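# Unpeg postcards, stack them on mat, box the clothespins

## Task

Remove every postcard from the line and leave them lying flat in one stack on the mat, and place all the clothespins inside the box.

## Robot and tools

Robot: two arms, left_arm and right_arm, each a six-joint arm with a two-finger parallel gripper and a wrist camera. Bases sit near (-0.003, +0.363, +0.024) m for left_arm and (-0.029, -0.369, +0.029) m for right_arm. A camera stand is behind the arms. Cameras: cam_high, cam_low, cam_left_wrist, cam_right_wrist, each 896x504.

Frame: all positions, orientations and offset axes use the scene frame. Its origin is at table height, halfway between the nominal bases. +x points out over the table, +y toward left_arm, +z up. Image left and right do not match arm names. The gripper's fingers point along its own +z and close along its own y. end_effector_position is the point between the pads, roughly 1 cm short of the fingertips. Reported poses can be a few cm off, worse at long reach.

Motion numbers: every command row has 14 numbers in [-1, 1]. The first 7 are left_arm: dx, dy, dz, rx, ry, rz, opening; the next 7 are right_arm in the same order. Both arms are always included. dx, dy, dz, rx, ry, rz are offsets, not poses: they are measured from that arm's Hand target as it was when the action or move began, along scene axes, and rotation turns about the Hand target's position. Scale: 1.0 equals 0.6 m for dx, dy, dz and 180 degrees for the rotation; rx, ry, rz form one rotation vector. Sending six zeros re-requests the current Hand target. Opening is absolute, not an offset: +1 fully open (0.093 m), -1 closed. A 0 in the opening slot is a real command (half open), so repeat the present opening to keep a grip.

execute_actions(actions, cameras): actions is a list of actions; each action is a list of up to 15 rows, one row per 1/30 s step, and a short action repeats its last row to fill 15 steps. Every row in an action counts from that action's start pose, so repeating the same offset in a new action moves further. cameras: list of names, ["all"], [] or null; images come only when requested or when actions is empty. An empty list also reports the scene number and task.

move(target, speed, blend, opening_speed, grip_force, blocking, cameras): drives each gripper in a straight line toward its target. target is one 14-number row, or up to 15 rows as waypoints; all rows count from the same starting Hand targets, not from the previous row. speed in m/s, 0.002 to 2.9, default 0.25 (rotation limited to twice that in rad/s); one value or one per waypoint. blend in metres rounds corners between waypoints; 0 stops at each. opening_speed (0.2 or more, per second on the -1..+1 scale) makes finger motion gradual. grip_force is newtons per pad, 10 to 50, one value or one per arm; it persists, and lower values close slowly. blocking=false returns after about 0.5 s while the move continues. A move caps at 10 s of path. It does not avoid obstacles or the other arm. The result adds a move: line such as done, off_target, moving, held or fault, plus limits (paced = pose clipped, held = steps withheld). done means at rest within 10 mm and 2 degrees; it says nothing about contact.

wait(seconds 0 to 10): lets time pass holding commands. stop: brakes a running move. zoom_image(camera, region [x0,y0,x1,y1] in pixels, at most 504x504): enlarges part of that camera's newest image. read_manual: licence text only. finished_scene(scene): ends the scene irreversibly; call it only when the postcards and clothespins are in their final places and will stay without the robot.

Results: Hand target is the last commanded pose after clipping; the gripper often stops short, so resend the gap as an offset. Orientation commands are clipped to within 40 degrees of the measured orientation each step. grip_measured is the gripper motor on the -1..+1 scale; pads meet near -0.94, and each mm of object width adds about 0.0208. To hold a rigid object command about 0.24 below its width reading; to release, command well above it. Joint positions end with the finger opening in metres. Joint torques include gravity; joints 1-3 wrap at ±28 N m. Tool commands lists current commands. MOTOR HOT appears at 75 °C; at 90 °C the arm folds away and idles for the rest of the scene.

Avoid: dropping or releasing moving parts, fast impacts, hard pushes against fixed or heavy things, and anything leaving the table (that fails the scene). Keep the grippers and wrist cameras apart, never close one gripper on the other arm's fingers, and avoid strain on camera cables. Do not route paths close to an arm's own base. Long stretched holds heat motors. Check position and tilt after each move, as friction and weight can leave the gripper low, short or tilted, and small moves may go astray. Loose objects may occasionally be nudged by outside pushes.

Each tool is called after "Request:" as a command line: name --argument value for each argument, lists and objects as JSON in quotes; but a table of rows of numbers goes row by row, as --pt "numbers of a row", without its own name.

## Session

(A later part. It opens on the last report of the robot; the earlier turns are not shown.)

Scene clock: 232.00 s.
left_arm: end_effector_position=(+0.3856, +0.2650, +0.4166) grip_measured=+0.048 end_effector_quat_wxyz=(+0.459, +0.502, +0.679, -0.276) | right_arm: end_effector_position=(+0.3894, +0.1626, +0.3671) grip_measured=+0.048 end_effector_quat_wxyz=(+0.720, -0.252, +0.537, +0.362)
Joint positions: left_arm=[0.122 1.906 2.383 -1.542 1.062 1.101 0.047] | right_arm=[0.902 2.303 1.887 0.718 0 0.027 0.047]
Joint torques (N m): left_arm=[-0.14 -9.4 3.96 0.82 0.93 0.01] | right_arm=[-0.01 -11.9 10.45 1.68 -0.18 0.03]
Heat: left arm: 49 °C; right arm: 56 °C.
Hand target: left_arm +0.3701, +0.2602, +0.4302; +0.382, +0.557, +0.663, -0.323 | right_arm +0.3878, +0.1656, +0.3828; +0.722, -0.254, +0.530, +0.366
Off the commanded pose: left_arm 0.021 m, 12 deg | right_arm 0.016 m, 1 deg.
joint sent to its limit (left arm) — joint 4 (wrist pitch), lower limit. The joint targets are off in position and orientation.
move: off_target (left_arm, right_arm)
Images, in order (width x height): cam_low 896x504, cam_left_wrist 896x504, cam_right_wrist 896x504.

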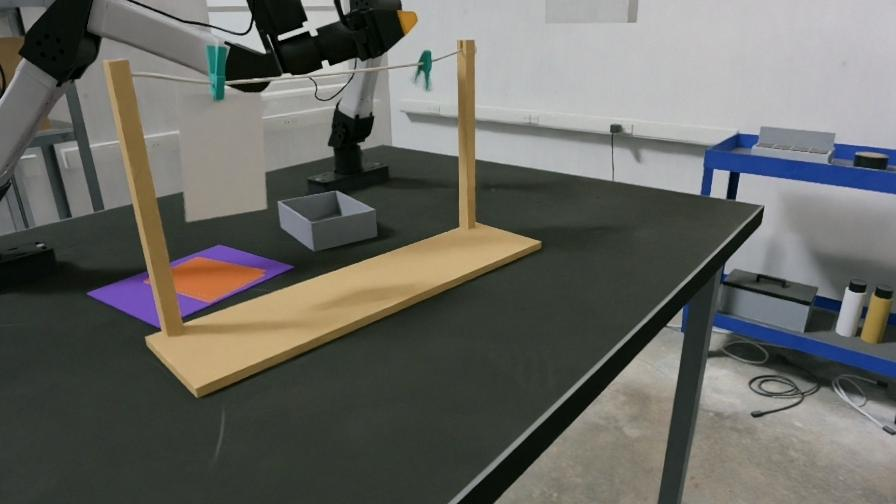

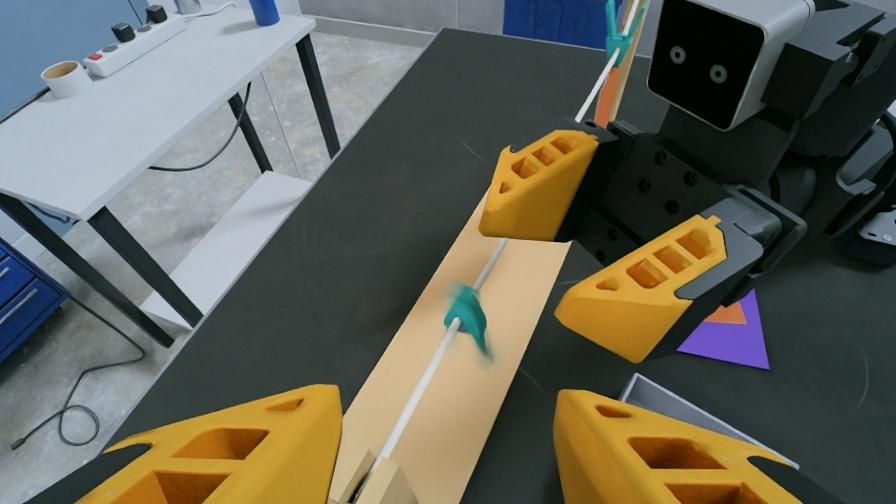

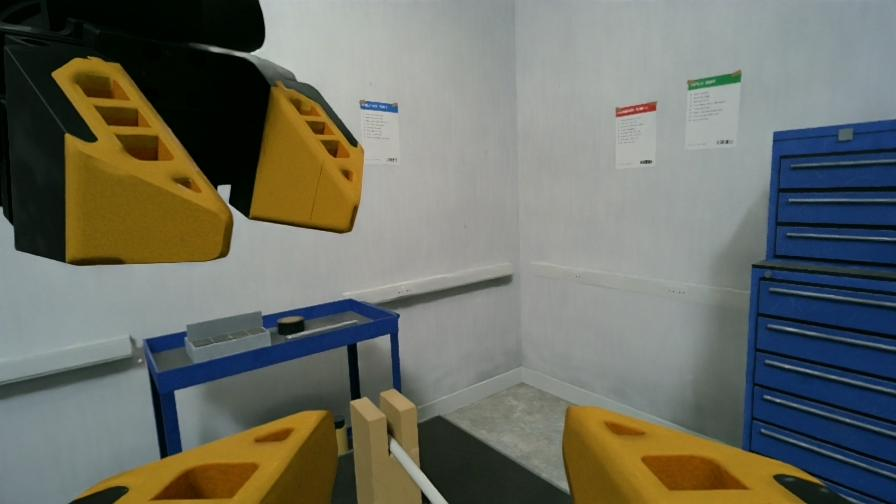

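Request:
move --pt "0 0 0 0 0 0 0.05 -0.088 -0.134 -0.105 -0.02 0.016 0 0.05" --pt "0 0 0 0 0 0 0.05 -0.071 -0.134 -0.2 -0.02 0.016 0 0.05" --pt "0 0 0 0 0 0 0.05 0.022 -0.021 -0.175 -0.02 0.016 0 0.05" --speed '[0.15,0.12,0.08]' --blend '[0.02,0.01,0]' --cameras '["cam_right_wrist","cam_left_wrist"]'

Scene clock: 235.50 s.
left_arm: end_effector_position=(+0.3856, +0.2650, +0.4166) grip_measured=+0.048 end_effector_quat_wxyz=(+0.459, +0.502, +0.679, -0.276) | right_arm: end_effector_position=(+0.3966, +0.1498, +0.2654) grip_measured=+0.048 end_effector_quat_wxyz=(+0.699, -0.269, +0.562, +0.351)
Joint positions: left_arm=[0.122 1.906 2.383 -1.542 1.062 1.101 0.047] | right_arm=[0.873 2.375 1.661 0.94 -0.035 0.027 0.047]
Joint torques (N m): left_arm=[-0.12 -9.46 3.95 0.79 0.93 0] | right_arm=[-0.18 -11.77 9.88 1.72 -0.14 0.11]
Heat: left arm: 49 °C; right arm: 56 °C.
Hand target: left_arm +0.3701, +0.2602, +0.4302; +0.382, +0.557, +0.663, -0.323 | right_arm +0.4010, +0.1530, +0.2778; +0.700, -0.268, +0.559, +0.355
Off the commanded pose: left_arm 0.021 m, 12 deg | right_arm 0.014 m, 1 deg.
joint sent to its limit (left arm) — joint 4 (wrist pitch), lower limit. The joint targets are off in position and orientation.
move: off_target (left_arm, right_arm)
Images, in order (width x height): cam_left_wrist 896x504, cam_right_wrist 896x504.

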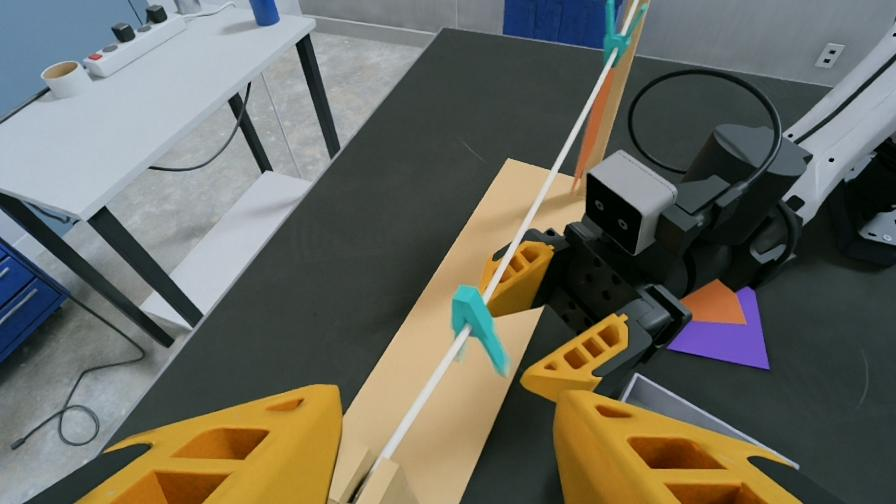

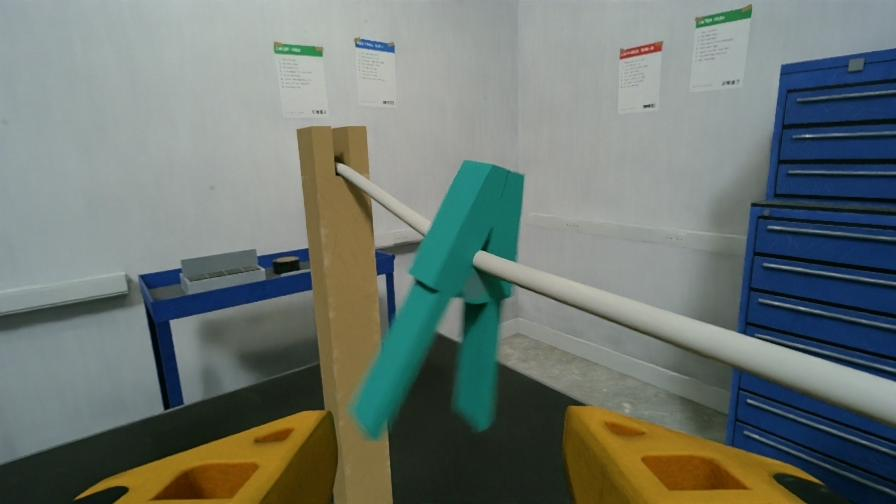

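Request:
move --pt "0 0 0 0 0 0 0.05 0.027 0.04 0.0 0 0 0 0.05" --pt "0 0 0 0 0 0 0.05 -0.02 0.042 0.05 0 0 0 0.05" --pt "0 0 0 0 0 0 0.05 -0.06 0.042 0.05 0 0 0 0.05" --speed 0.06 --cameras '["cam_right_wrist","cam_left_wrist"]'

Scene clock: 239.00 s.
left_arm: end_effector_position=(+0.3856, +0.2650, +0.4166) grip_measured=+0.048 end_effector_quat_wxyz=(+0.459, +0.502, +0.679, -0.276) | right_arm: end_effector_position=(+0.3655, +0.1910, +0.2708) grip_measured=+0.048 end_effector_quat_wxyz=(+0.678, -0.284, +0.576, +0.359)
Joint positions: left_arm=[0.122 1.906 2.383 -1.542 1.062 1.101 0.047] | right_arm=[0.959 2.389 1.761 0.805 0.015 0.027 0.047]
Joint torques (N m): left_arm=[-0.1 -9.44 3.95 0.81 0.94 0] | right_arm=[0.2 -17.02 5.41 2.18 0.19 -0.06]
Heat: left arm: 49 °C; right arm: 57 °C.
Hand target: left_arm +0.3701, +0.2602, +0.4302; +0.382, +0.557, +0.663, -0.323 | right_arm +0.3650, +0.1782, +0.3078; +0.700, -0.268, +0.559, +0.355
Off the commanded pose: left_arm 0.021 m, 12 deg | right_arm 0.039 m, 4 deg.
joint sent to its limit (left arm) — joint 4 (wrist pitch), lower limit. The joint targets are off in position and orientation.
move: off_target (left_arm, right_arm)
Images, in order (width x height): cam_left_wrist 896x504, cam_right_wrist 896x504.

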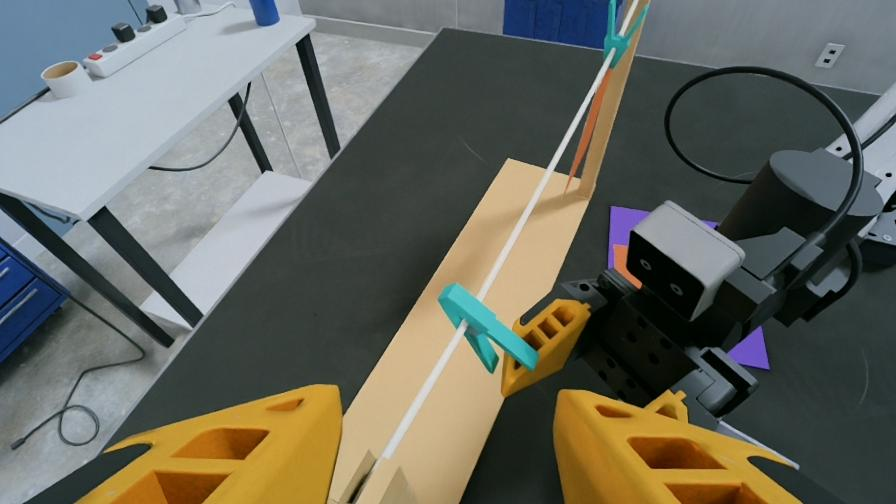

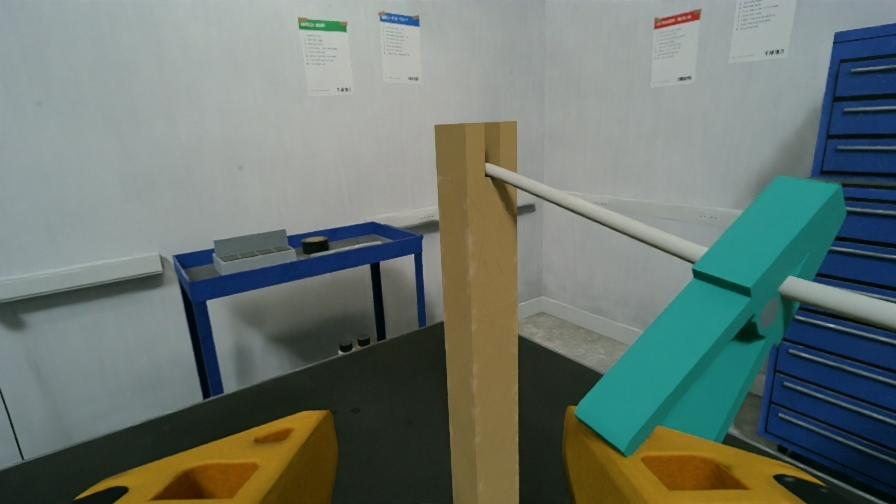

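Request:
move --target '[0,0,0,0,0,0,0.05,-0.005,-0.005,0.05,0,0,0,0.05]' --speed 0.06

Request:
move --target '[0,0,0,0,0,0,0.05,0.01,0.0,0.035,0.01,-0.008,0,0.05]' --speed 0.06 --cameras '["cam_right_wrist","cam_left_wrist"]'

Scene clock: 240.47 s.
left_arm: end_effector_position=(+0.3856, +0.2650, +0.4166) grip_measured=+0.048 end_effector_quat_wxyz=(+0.459, +0.502, +0.679, -0.276) | right_arm: end_effector_position=(+0.3605, +0.1852, +0.3046) grip_measured=+0.048 end_effector_quat_wxyz=(+0.685, -0.279, +0.566, +0.364)
Joint positions: left_arm=[0.122 1.906 2.383 -1.542 1.062 1.101 0.047] | right_arm=[0.961 2.324 1.761 0.768 0.017 0.027 0.047]
Joint torques (N m): left_arm=[-0.13 -9.46 3.9 0.81 0.94 0] | right_arm=[0.28 -16.24 7.47 1.76 0.18 -0.08]
Heat: left arm: 49 °C; right arm: 58 °C.
Hand target: left_arm +0.3701, +0.2602, +0.4302; +0.382, +0.557, +0.663, -0.323 | right_arm +0.3620, +0.1752, +0.3378; +0.700, -0.268, +0.559, +0.355
Off the commanded pose: left_arm 0.021 m, 12 deg | right_arm 0.035 m, 2 deg.
joint sent to its limit (left arm) — joint 4 (wrist pitch), lower limit. The joint targets are off in position and orientation.
move: off_target (left_arm, right_arm)

Scene clock: 241.67 s.
left_arm: end_effector_position=(+0.3856, +0.2650, +0.4166) grip_measured=+0.048 end_effector_quat_wxyz=(+0.459, +0.502, +0.679, -0.276) | right_arm: end_effector_position=(+0.3611, +0.1860, +0.3119) grip_measured=+0.048 end_effector_quat_wxyz=(+0.688, -0.277, +0.562, +0.365)
Joint positions: left_arm=[0.122 1.906 2.383 -1.542 1.062 1.101 0.047] | right_arm=[0.961 2.324 1.781 0.759 0.017 0.027 0.047]
Joint torques (N m): left_arm=[-0.12 -9.42 3.9 0.81 0.95 0.01] | right_arm=[-0.44 -15.82 10.33 1.75 0.09 -0.08]
Heat: left arm: 49 °C; right arm: 58 °C.
Hand target: left_arm +0.3701, +0.2602, +0.4302; +0.382, +0.557, +0.663, -0.323 | right_arm +0.3680, +0.1752, +0.3588; +0.711, -0.261, +0.544, +0.360
Off the commanded pose: left_arm 0.021 m, 12 deg | right_arm 0.049 m, 4 deg.
joint sent to its limit (left arm) — joint 4 (wrist pitch), lower limit. The joint targets are off in position and orientation.
move: off_target (left_arm, right_arm)
Images, in order (width x height): cam_left_wrist 896x504, cam_right_wrist 896x504.

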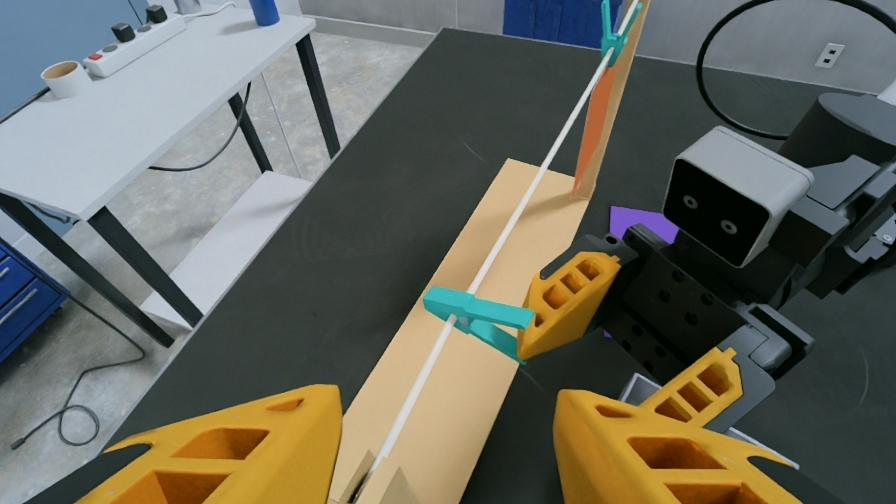

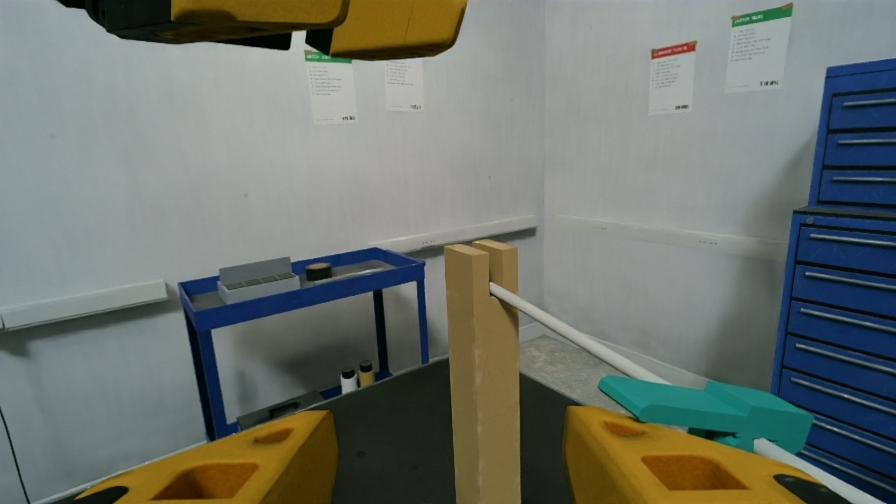

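Request:
move --target '[0,0,0,0,0,0,0.05,0.015,0.0,0.02,0.0,0.0,0,0.05]' --speed 0.06 --cameras '["cam_right_wrist","cam_left_wrist"]'

Scene clock: 243.20 s.
left_arm: end_effector_position=(+0.3856, +0.2650, +0.4166) grip_measured=+0.048 end_effector_quat_wxyz=(+0.459, +0.502, +0.679, -0.276) | right_arm: end_effector_position=(+0.3779, +0.1790, +0.3346) grip_measured=+0.048 end_effector_quat_wxyz=(+0.697, -0.266, +0.560, +0.359)
Joint positions: left_arm=[0.122 1.906 2.383 -1.542 1.062 1.101 0.047] | right_arm=[0.934 2.324 1.858 0.699 0.017 0.027 0.047]
Joint torques (N m): left_arm=[-0.12 -9.42 3.97 0.81 0.94 0] | right_arm=[-0.29 -14.65 10.43 1.73 -0.06 -0.05]
Heat: left arm: 49 °C; right arm: 58 °C.
Hand target: left_arm +0.3701, +0.2602, +0.4302; +0.382, +0.557, +0.663, -0.323 | right_arm +0.3770, +0.1752, +0.3708; +0.711, -0.261, +0.544, +0.360
Off the commanded pose: left_arm 0.021 m, 12 deg | right_arm 0.036 m, 2 deg.
joint sent to its limit (left arm) — joint 4 (wrist pitch), lower limit. The joint targets are off in position and orientation.
move: off_target (left_arm, right_arm)
Images, in order (width x height): cam_left_wrist 896x504, cam_right_wrist 896x504.

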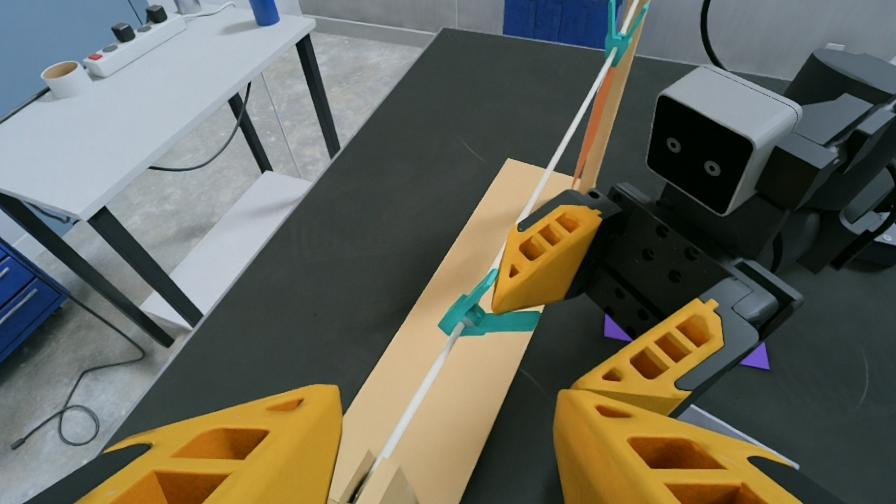

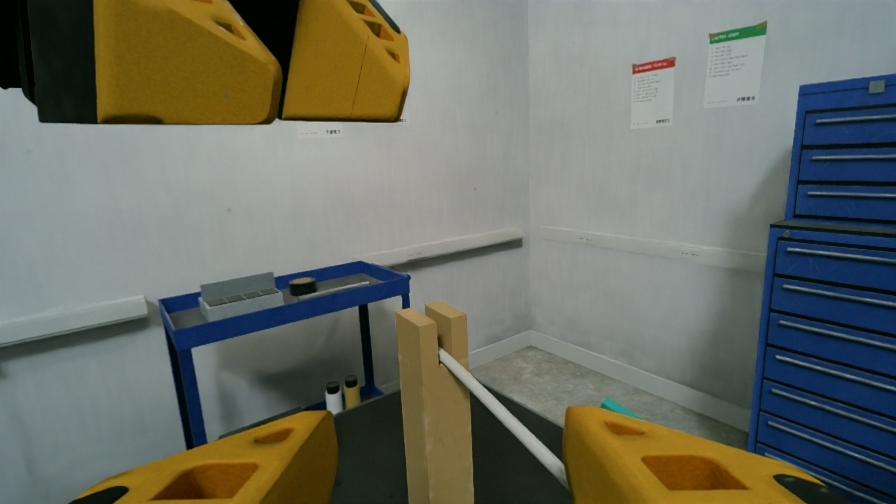

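Request:
move --target '[0,0,0,0,0,0,0.05,0.018,0.005,-0.01,0.0,0.0,0,0.05]' --speed 0.04 --cameras '["cam_right_wrist","cam_left_wrist","cam_low"]'

Scene clock: 244.67 s.
left_arm: end_effector_position=(+0.3856, +0.2650, +0.4166) grip_measured=+0.048 end_effector_quat_wxyz=(+0.459, +0.502, +0.679, -0.276) | right_arm: end_effector_position=(+0.3833, +0.1797, +0.3494) grip_measured=+0.048 end_effector_quat_wxyz=(+0.706, -0.260, +0.550, +0.361)
Joint positions: left_arm=[0.122 1.906 2.383 -1.542 1.062 1.101 0.047] | right_arm=[0.928 2.341 1.919 0.684 0.015 0.027 0.047]
Joint torques (N m): left_arm=[-0.1 -9.42 4 0.8 0.94 0.01] | right_arm=[-0.31 -12.18 10.4 1.72 -0.17 -0.02]
Heat: left arm: 49 °C; right arm: 58 °C.
Hand target: left_arm +0.3701, +0.2602, +0.4302; +0.382, +0.557, +0.663, -0.323 | right_arm +0.3878, +0.1782, +0.3648; +0.711, -0.261, +0.544, +0.360
Off the commanded pose: left_arm 0.021 m, 12 deg | right_arm 0.016 m, 1 deg.
joint sent to its limit (left arm) — joint 4 (wrist pitch), lower limit. The joint targets are off in position and orientation.
move: off_target (left_arm, right_arm)
Images, in order (width x height): cam_low 896x504, cam_left_wrist 896x504, cam_right_wrist 896x504.

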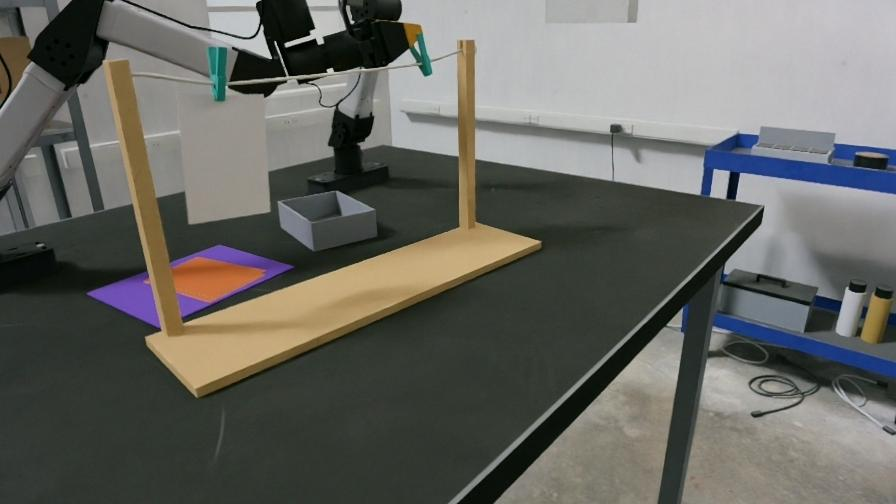

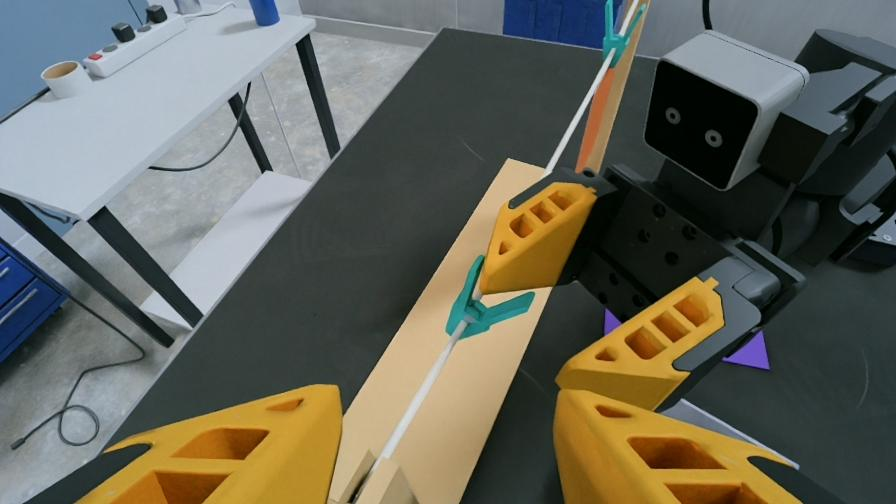

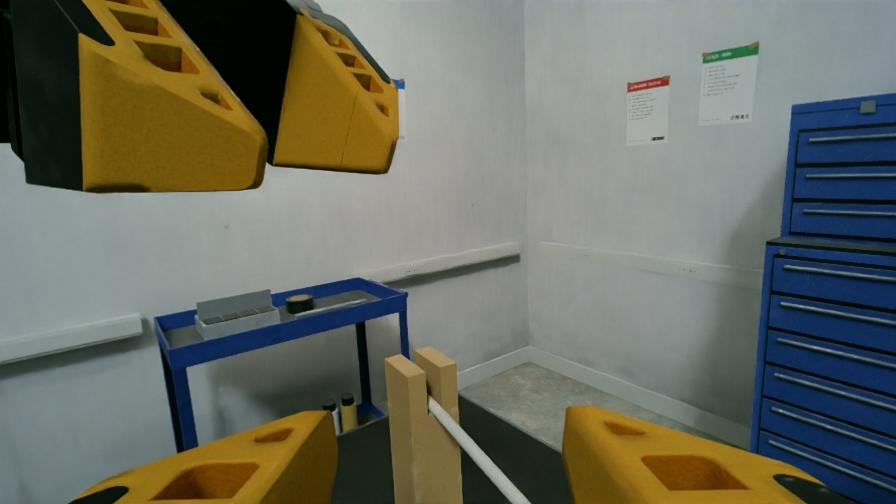

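Request:
move --target '[0,0,0,0,0,0,0.05,0.018,0.003,-0.025,0.0,0.0,0,0.05]' --speed 0.04 --cameras '["cam_left_wrist","cam_low"]'

Request:
zoom_image --camera "cam_low" --region '[360, 0, 500, 120]'

Request:
zoom_image --camera "cam_left_wrist" --region '[380, 180, 600, 380]'

Scene clock: 246.73 s.
left_arm: end_effector_position=(+0.3856, +0.2650, +0.4166) grip_measured=+0.048 end_effector_quat_wxyz=(+0.459, +0.502, +0.679, -0.276) | right_arm: end_effector_position=(+0.3931, +0.1824, +0.3328) grip_measured=+0.048 end_effector_quat_wxyz=(+0.704, -0.267, +0.554, +0.355)
Joint positions: left_arm=[0.122 1.906 2.383 -1.542 1.062 1.101 0.047] | right_arm=[0.916 2.384 1.944 0.685 0.002 0.018 0.047]
Joint torques (N m): left_arm=[-0.08 -9.44 3.9 0.81 0.93 0.01] | right_arm=[-0.29 -12.07 10.33 1.97 -0.17 0.03]
Heat: left arm: 49 °C; right arm: 58 °C.
Hand target: left_arm +0.3701, +0.2602, +0.4302; +0.382, +0.557, +0.663, -0.323 | right_arm +0.3986, +0.1800, +0.3498; +0.711, -0.261, +0.544, +0.360
Off the commanded pose: left_arm 0.021 m, 12 deg | right_arm 0.018 m, 2 deg.
joint sent to its limit (left arm) — joint 4 (wrist pitch), lower limit. The joint targets are off in position and orientation.
move: off_target (left_arm, right_arm)
Images, in order (width x height): cam_low 896x504, cam_left_wrist 896x504.

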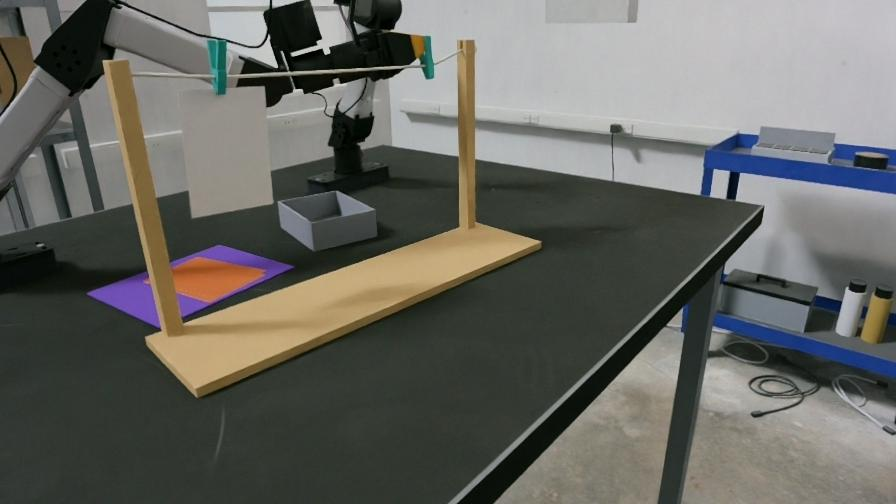

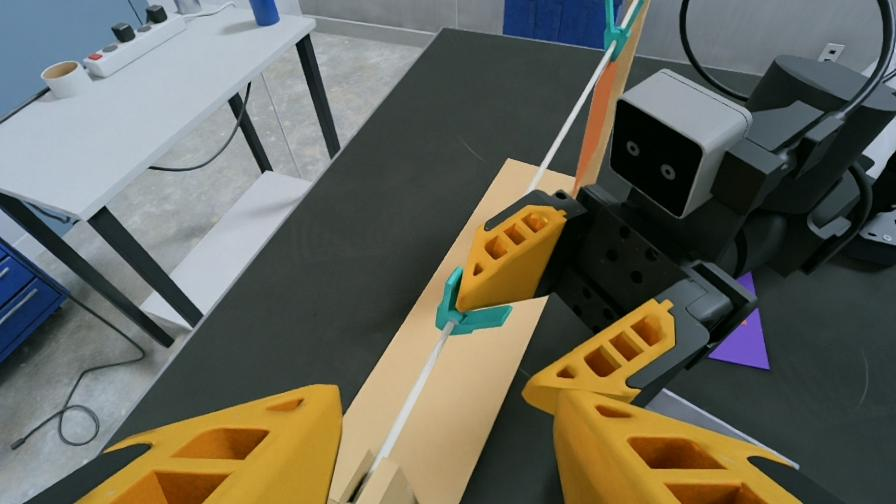

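Scaled by 3.600 from the camera's 896x504 image, which has a finer 1280x720 frame.

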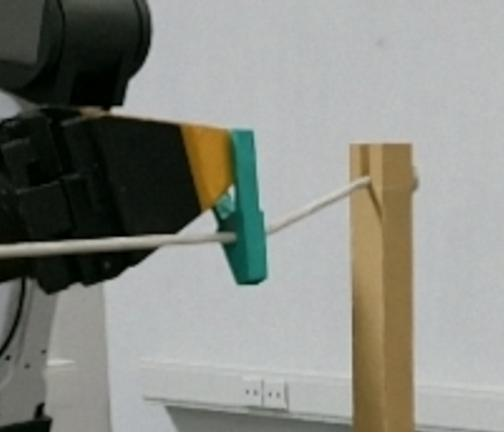

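Scaled by 2.291 from the camera's 896x504 image, which has a finer 1280x720 frame.

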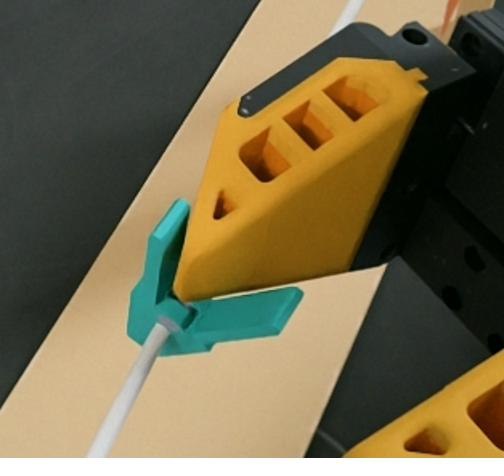

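Request:
move --target '[0,0,0,0,0,0,0.05,0.01,0.0,0.022,0.0,0.0,0,0.05]' --speed 0.04 --cameras '["cam_left_wrist","cam_low"]'

Request:
zoom_image --camera "cam_left_wrist" --region '[380, 180, 600, 380]'

Scene clock: 248.60 s.
left_arm: end_effector_position=(+0.3856, +0.2650, +0.4166) grip_measured=+0.048 end_effector_quat_wxyz=(+0.459, +0.502, +0.679, -0.276) | right_arm: end_effector_position=(+0.4018, +0.1805, +0.3482) grip_measured=+0.048 end_effector_quat_wxyz=(+0.710, -0.264, +0.548, +0.355)
Joint positions: left_arm=[0.122 1.906 2.383 -1.542 1.062 1.101 0.047] | right_arm=[0.902 2.398 2.013 0.648 -0.008 0.018 0.047]
Joint torques (N m): left_arm=[-0.14 -9.42 3.95 0.82 0.93 0.01] | right_arm=[-0.32 -12.44 10.5 1.71 -0.17 0.04]
Heat: left arm: 49 °C; right arm: 58 °C.
Hand target: left_arm +0.3701, +0.2602, +0.4302; +0.382, +0.557, +0.663, -0.323 | right_arm +0.4046, +0.1800, +0.3630; +0.711, -0.261, +0.544, +0.360
Off the commanded pose: left_arm 0.021 m, 12 deg | right_arm 0.015 m, 1 deg.
joint sent to its limit (left arm) — joint 4 (wrist pitch), lower limit. The joint targets are off in position and orientation.
move: off_target (left_arm, right_arm)
Images, in order (width x height): cam_low 896x504, cam_left_wrist 896x504.

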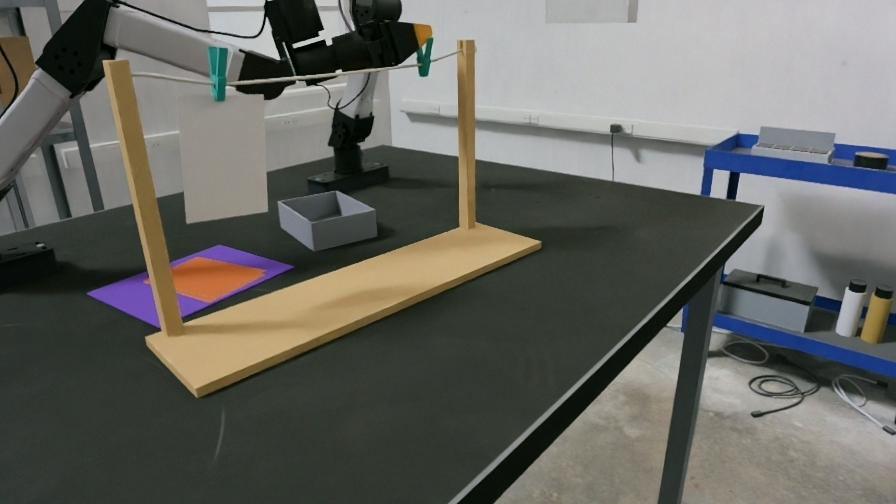

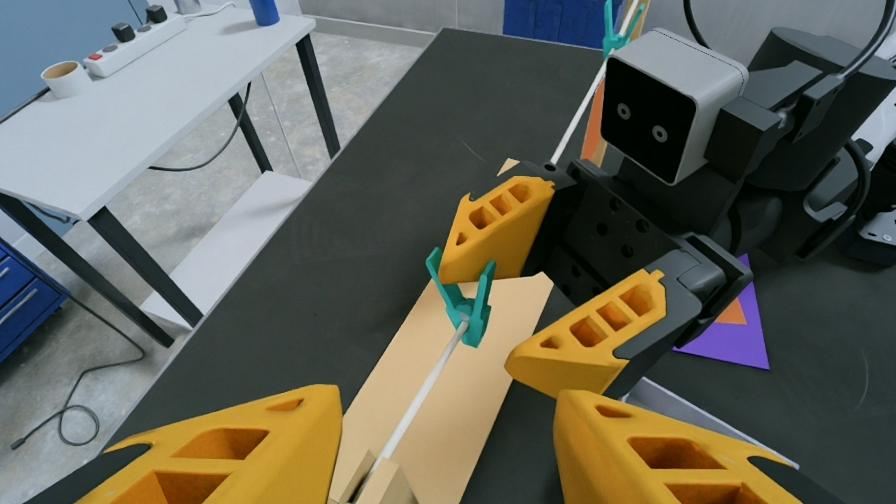

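Scaled by 2.291 from the camera's 896x504 image, which has a finer 1280x720 frame.

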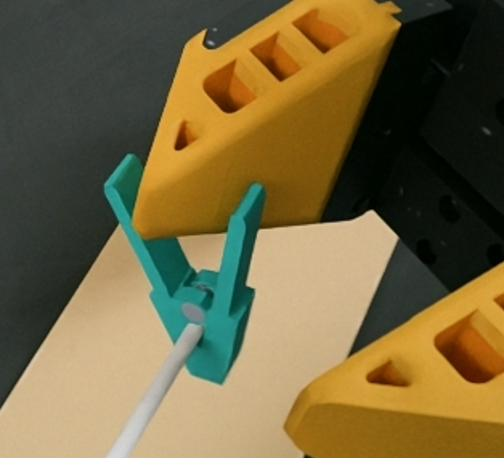

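Request:
move --target '[0,0,0,0,0,0,0.05,-0.001,-0.011,0.0,0.0,0.0,0.08,0.05]' --speed 0.03 --cameras '["cam_left_wrist","cam_low"]'

Request:
zoom_image --camera "cam_left_wrist" --region '[380, 180, 600, 380]'

Scene clock: 255.60 s.
left_arm: end_effector_position=(+0.3856, +0.2650, +0.4166) grip_measured=+0.048 end_effector_quat_wxyz=(+0.459, +0.502, +0.679, -0.276) | right_arm: end_effector_position=(+0.3987, +0.1773, +0.3464) grip_measured=+0.048 end_effector_quat_wxyz=(+0.656, -0.331, +0.514, +0.443)
Joint positions: left_arm=[0.122 1.906 2.383 -1.542 1.062 1.101 0.047] | right_arm=[0.827 2.41 2.031 0.648 -0.325 0.11 0.047]
Joint torques (N m): left_arm=[-0.1 -9.46 3.97 0.81 0.93 0] | right_arm=[-0.27 -12.31 10.44 1.79 -0.14 0.16]
Heat: left arm: 49 °C; right arm: 59 °C.
Hand target: left_arm +0.3701, +0.2602, +0.4302; +0.382, +0.557, +0.663, -0.323 | right_arm +0.4040, +0.1734, +0.3630; +0.660, -0.327, +0.507, +0.447
Off the commanded pose: left_arm 0.021 m, 12 deg | right_arm 0.018 m, 1 deg.
joint sent to its limit (left arm) — joint 4 (wrist pitch), lower limit. The joint targets are off in position and orientation.
move: off_target (left_arm, right_arm)
Images, in order (width x height): cam_low 896x504, cam_left_wrist 896x504.

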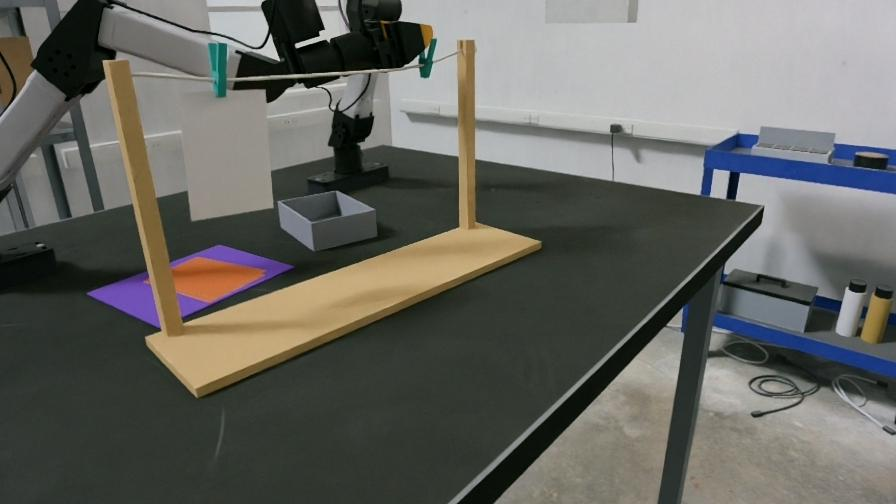

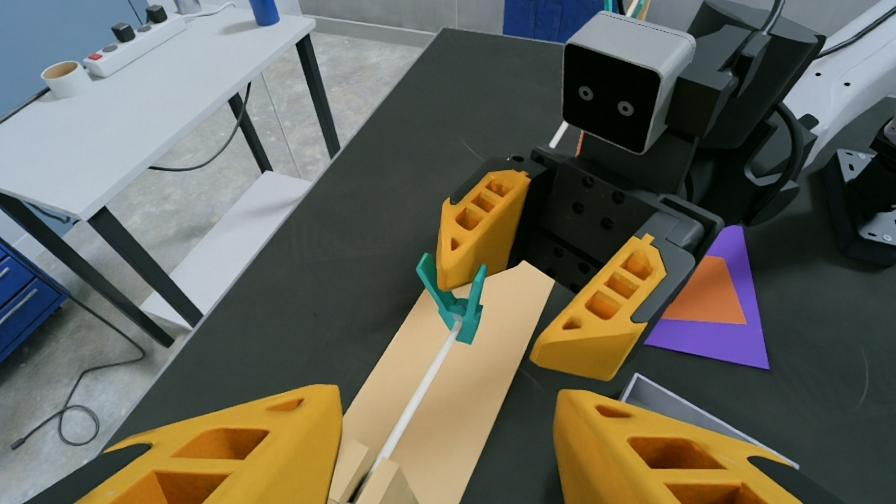

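Scaled by 2.291 from the camera's 896x504 image, which has a finer 1280x720 frame.

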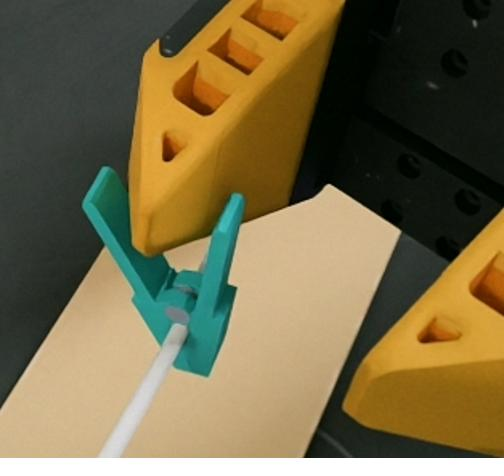

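Request:
move --target '[0,0,0,0,0,0,0.05,-0.001,-0.013,0.0,0.0,0.0,0.072,0.05]' --speed 0.03

Request:
move --target '[0,0,0,0,0,0,0.05,-0.01,0.0,0.0,0.0,0.0,0.0,0.3]' --speed 0.03 --opening_speed 1 --cameras '["cam_left_wrist","cam_low"]'

Request:
zoom_image --camera "cam_left_wrist" --region '[360, 180, 580, 380]'

Scene clock: 260.20 s.
left_arm: end_effector_position=(+0.3856, +0.2650, +0.4166) grip_measured=+0.048 end_effector_quat_wxyz=(+0.459, +0.502, +0.679, -0.276) | right_arm: end_effector_position=(+0.3967, +0.1704, +0.3528) grip_measured=+0.048 end_effector_quat_wxyz=(+0.604, -0.384, +0.470, +0.516)
Joint positions: left_arm=[0.122 1.906 2.383 -1.542 1.062 1.101 0.047] | right_arm=[0.761 2.474 2.151 0.648 -0.604 0.211 0.047]
Joint torques (N m): left_arm=[-0.12 -9.43 3.92 0.8 0.93 0.01] | right_arm=[-0.44 -12.03 10 1.66 -0.1 0.15]
Heat: left arm: 49 °C; right arm: 58 °C.
Hand target: left_arm +0.3701, +0.2602, +0.4302; +0.382, +0.557, +0.663, -0.323 | right_arm +0.4034, +0.1656, +0.3630; +0.606, -0.382, +0.467, +0.518
Off the commanded pose: left_arm 0.021 m, 12 deg | right_arm 0.013 m, 1 deg.
joint sent to its limit (left arm) — joint 4 (wrist pitch), lower limit. The joint targets are off in position and orientation.
move: off_target (left_arm, right_arm)

Scene clock: 261.20 s.
left_arm: end_effector_position=(+0.3856, +0.2650, +0.4166) grip_measured=+0.048 end_effector_quat_wxyz=(+0.459, +0.502, +0.679, -0.276) | right_arm: end_effector_position=(+0.3957, +0.1707, +0.3526) grip_measured=+0.297 end_effector_quat_wxyz=(+0.602, -0.386, +0.469, +0.518)
Joint positions: left_arm=[0.122 1.906 2.383 -1.542 1.062 1.101 0.047] | right_arm=[0.761 2.474 2.151 0.648 -0.611 0.213 0.059]
Joint torques (N m): left_arm=[-0.16 -9.43 3.93 0.8 0.94 -0.01] | right_arm=[0.1 -13.98 6.48 1.83 0.02 0.13]
Heat: left arm: 49 °C; right arm: 58 °C.
Hand target: left_arm +0.3701, +0.2602, +0.4302; +0.382, +0.557, +0.663, -0.323 | right_arm +0.3974, +0.1656, +0.3630; +0.606, -0.382, +0.467, +0.518
Off the commanded pose: left_arm 0.021 m, 12 deg | right_arm 0.012 m, 1 deg.
joint sent to its limit (left arm) — joint 4 (wrist pitch), lower limit. The joint targets are off in position and orientation.
move: off_target (left_arm, right_arm)
Images, in order (width x height): cam_low 896x504, cam_left_wrist 896x504.

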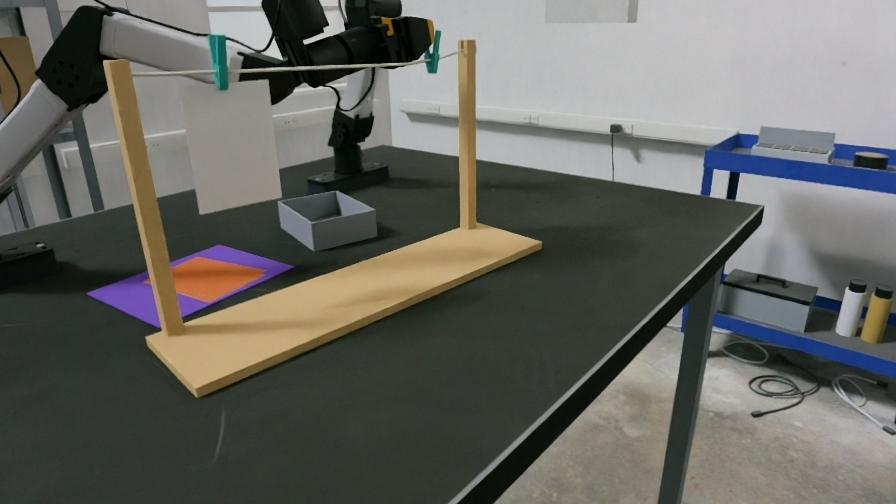

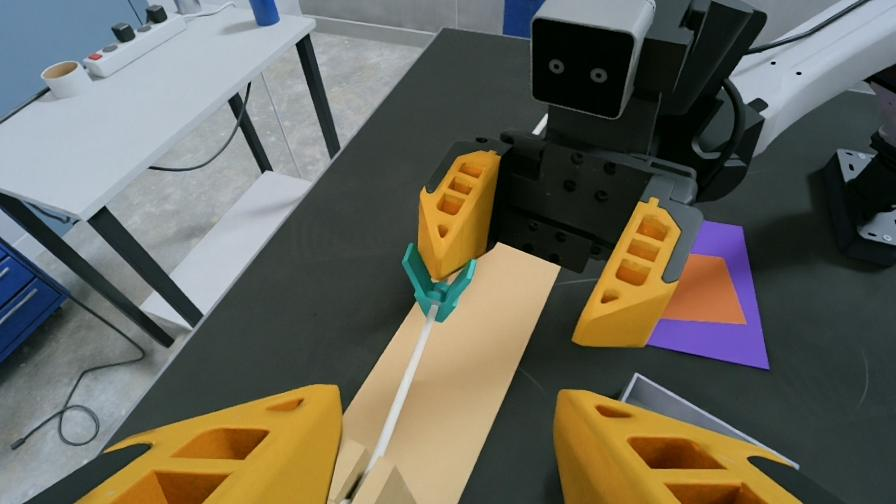

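Scaled by 2.291 from the camera's 896x504 image, which has a finer 1280x720 frame.

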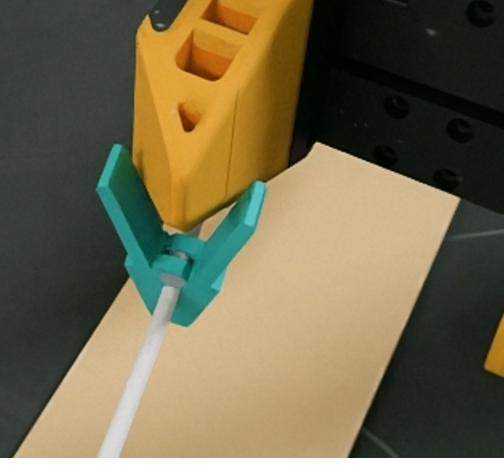

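Request:
execute_actions --actions '[]'

Scene clock: 262.13 s.
left_arm: end_effector_position=(+0.3856, +0.2650, +0.4166) grip_measured=+0.048 end_effector_quat_wxyz=(+0.459, +0.502, +0.679, -0.276) | right_arm: end_effector_position=(+0.3957, +0.1707, +0.3526) grip_measured=+0.297 end_effector_quat_wxyz=(+0.602, -0.386, +0.469, +0.518)
Joint positions: left_arm=[0.122 1.906 2.383 -1.542 1.062 1.101 0.047] | right_arm=[0.761 2.474 2.151 0.648 -0.611 0.213 0.059]
Joint velocities: within noise
Joint torques (N m): left_arm=[-0.17 -9.47 3.92 0.81 0.93 0] | right_arm=[0.13 -14.01 6.43 1.82 0.03 0.14]
Heat: left arm: 49 °C; right arm: 58 °C.
Hand target: left_arm +0.3701, +0.2602, +0.4302; +0.382, +0.557, +0.663, -0.323 | right_arm +0.3974, +0.1656, +0.3630; +0.606, -0.382, +0.467, +0.518
Tool commands: left_gripper/opening=+0.05 right_gripper/opening=+0.3
Off the commanded pose: left_arm 0.021 m, 12 deg | right_arm 0.012 m, 1 deg.

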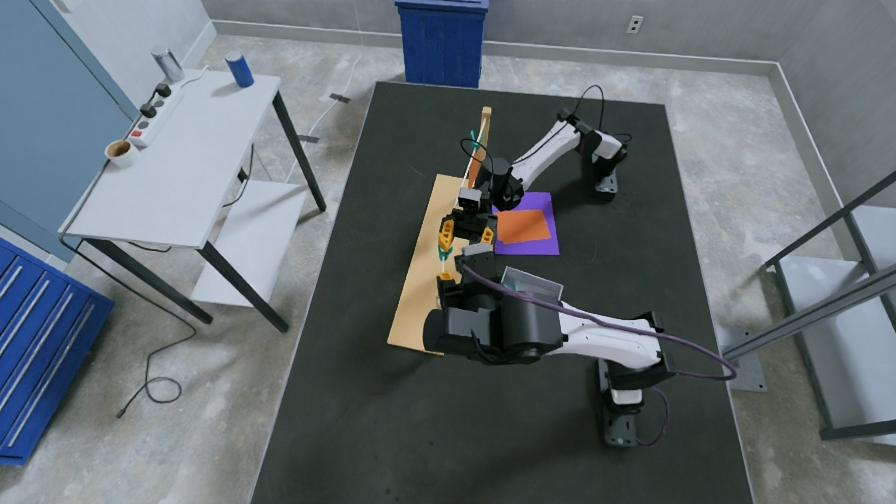

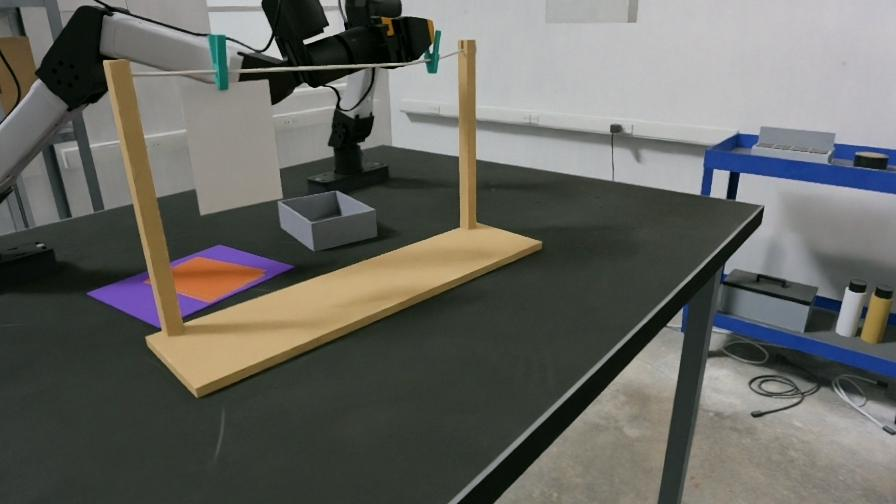

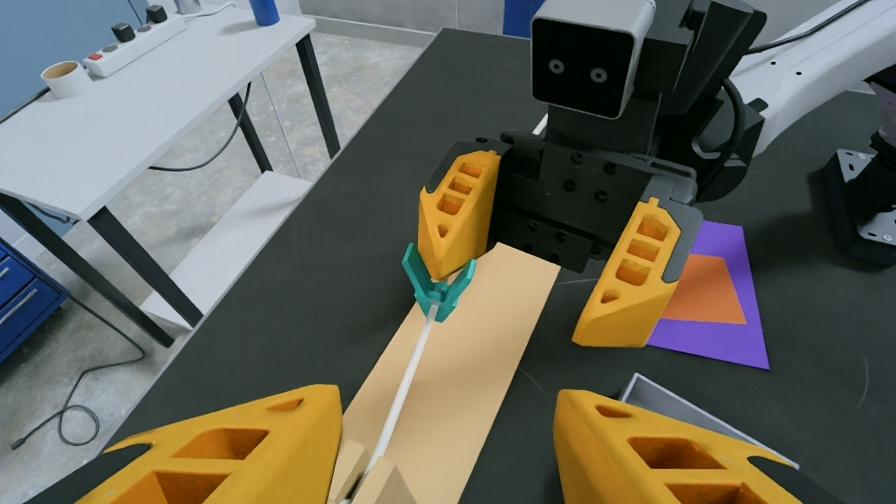

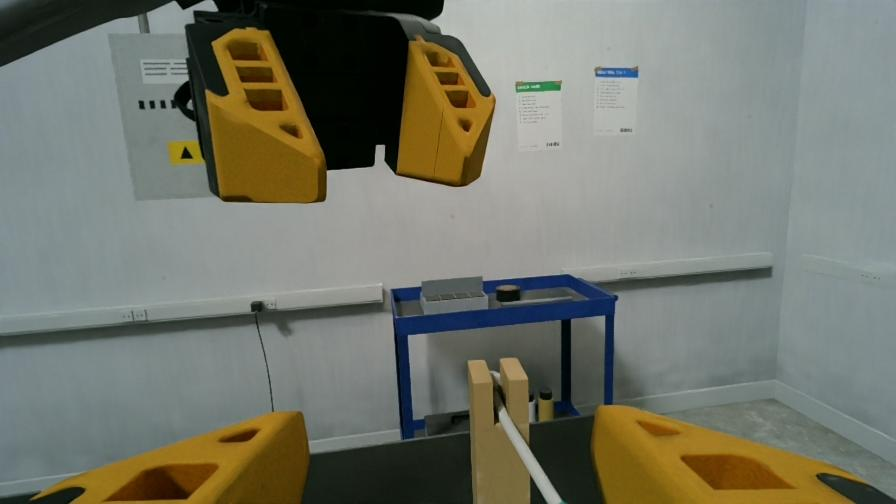

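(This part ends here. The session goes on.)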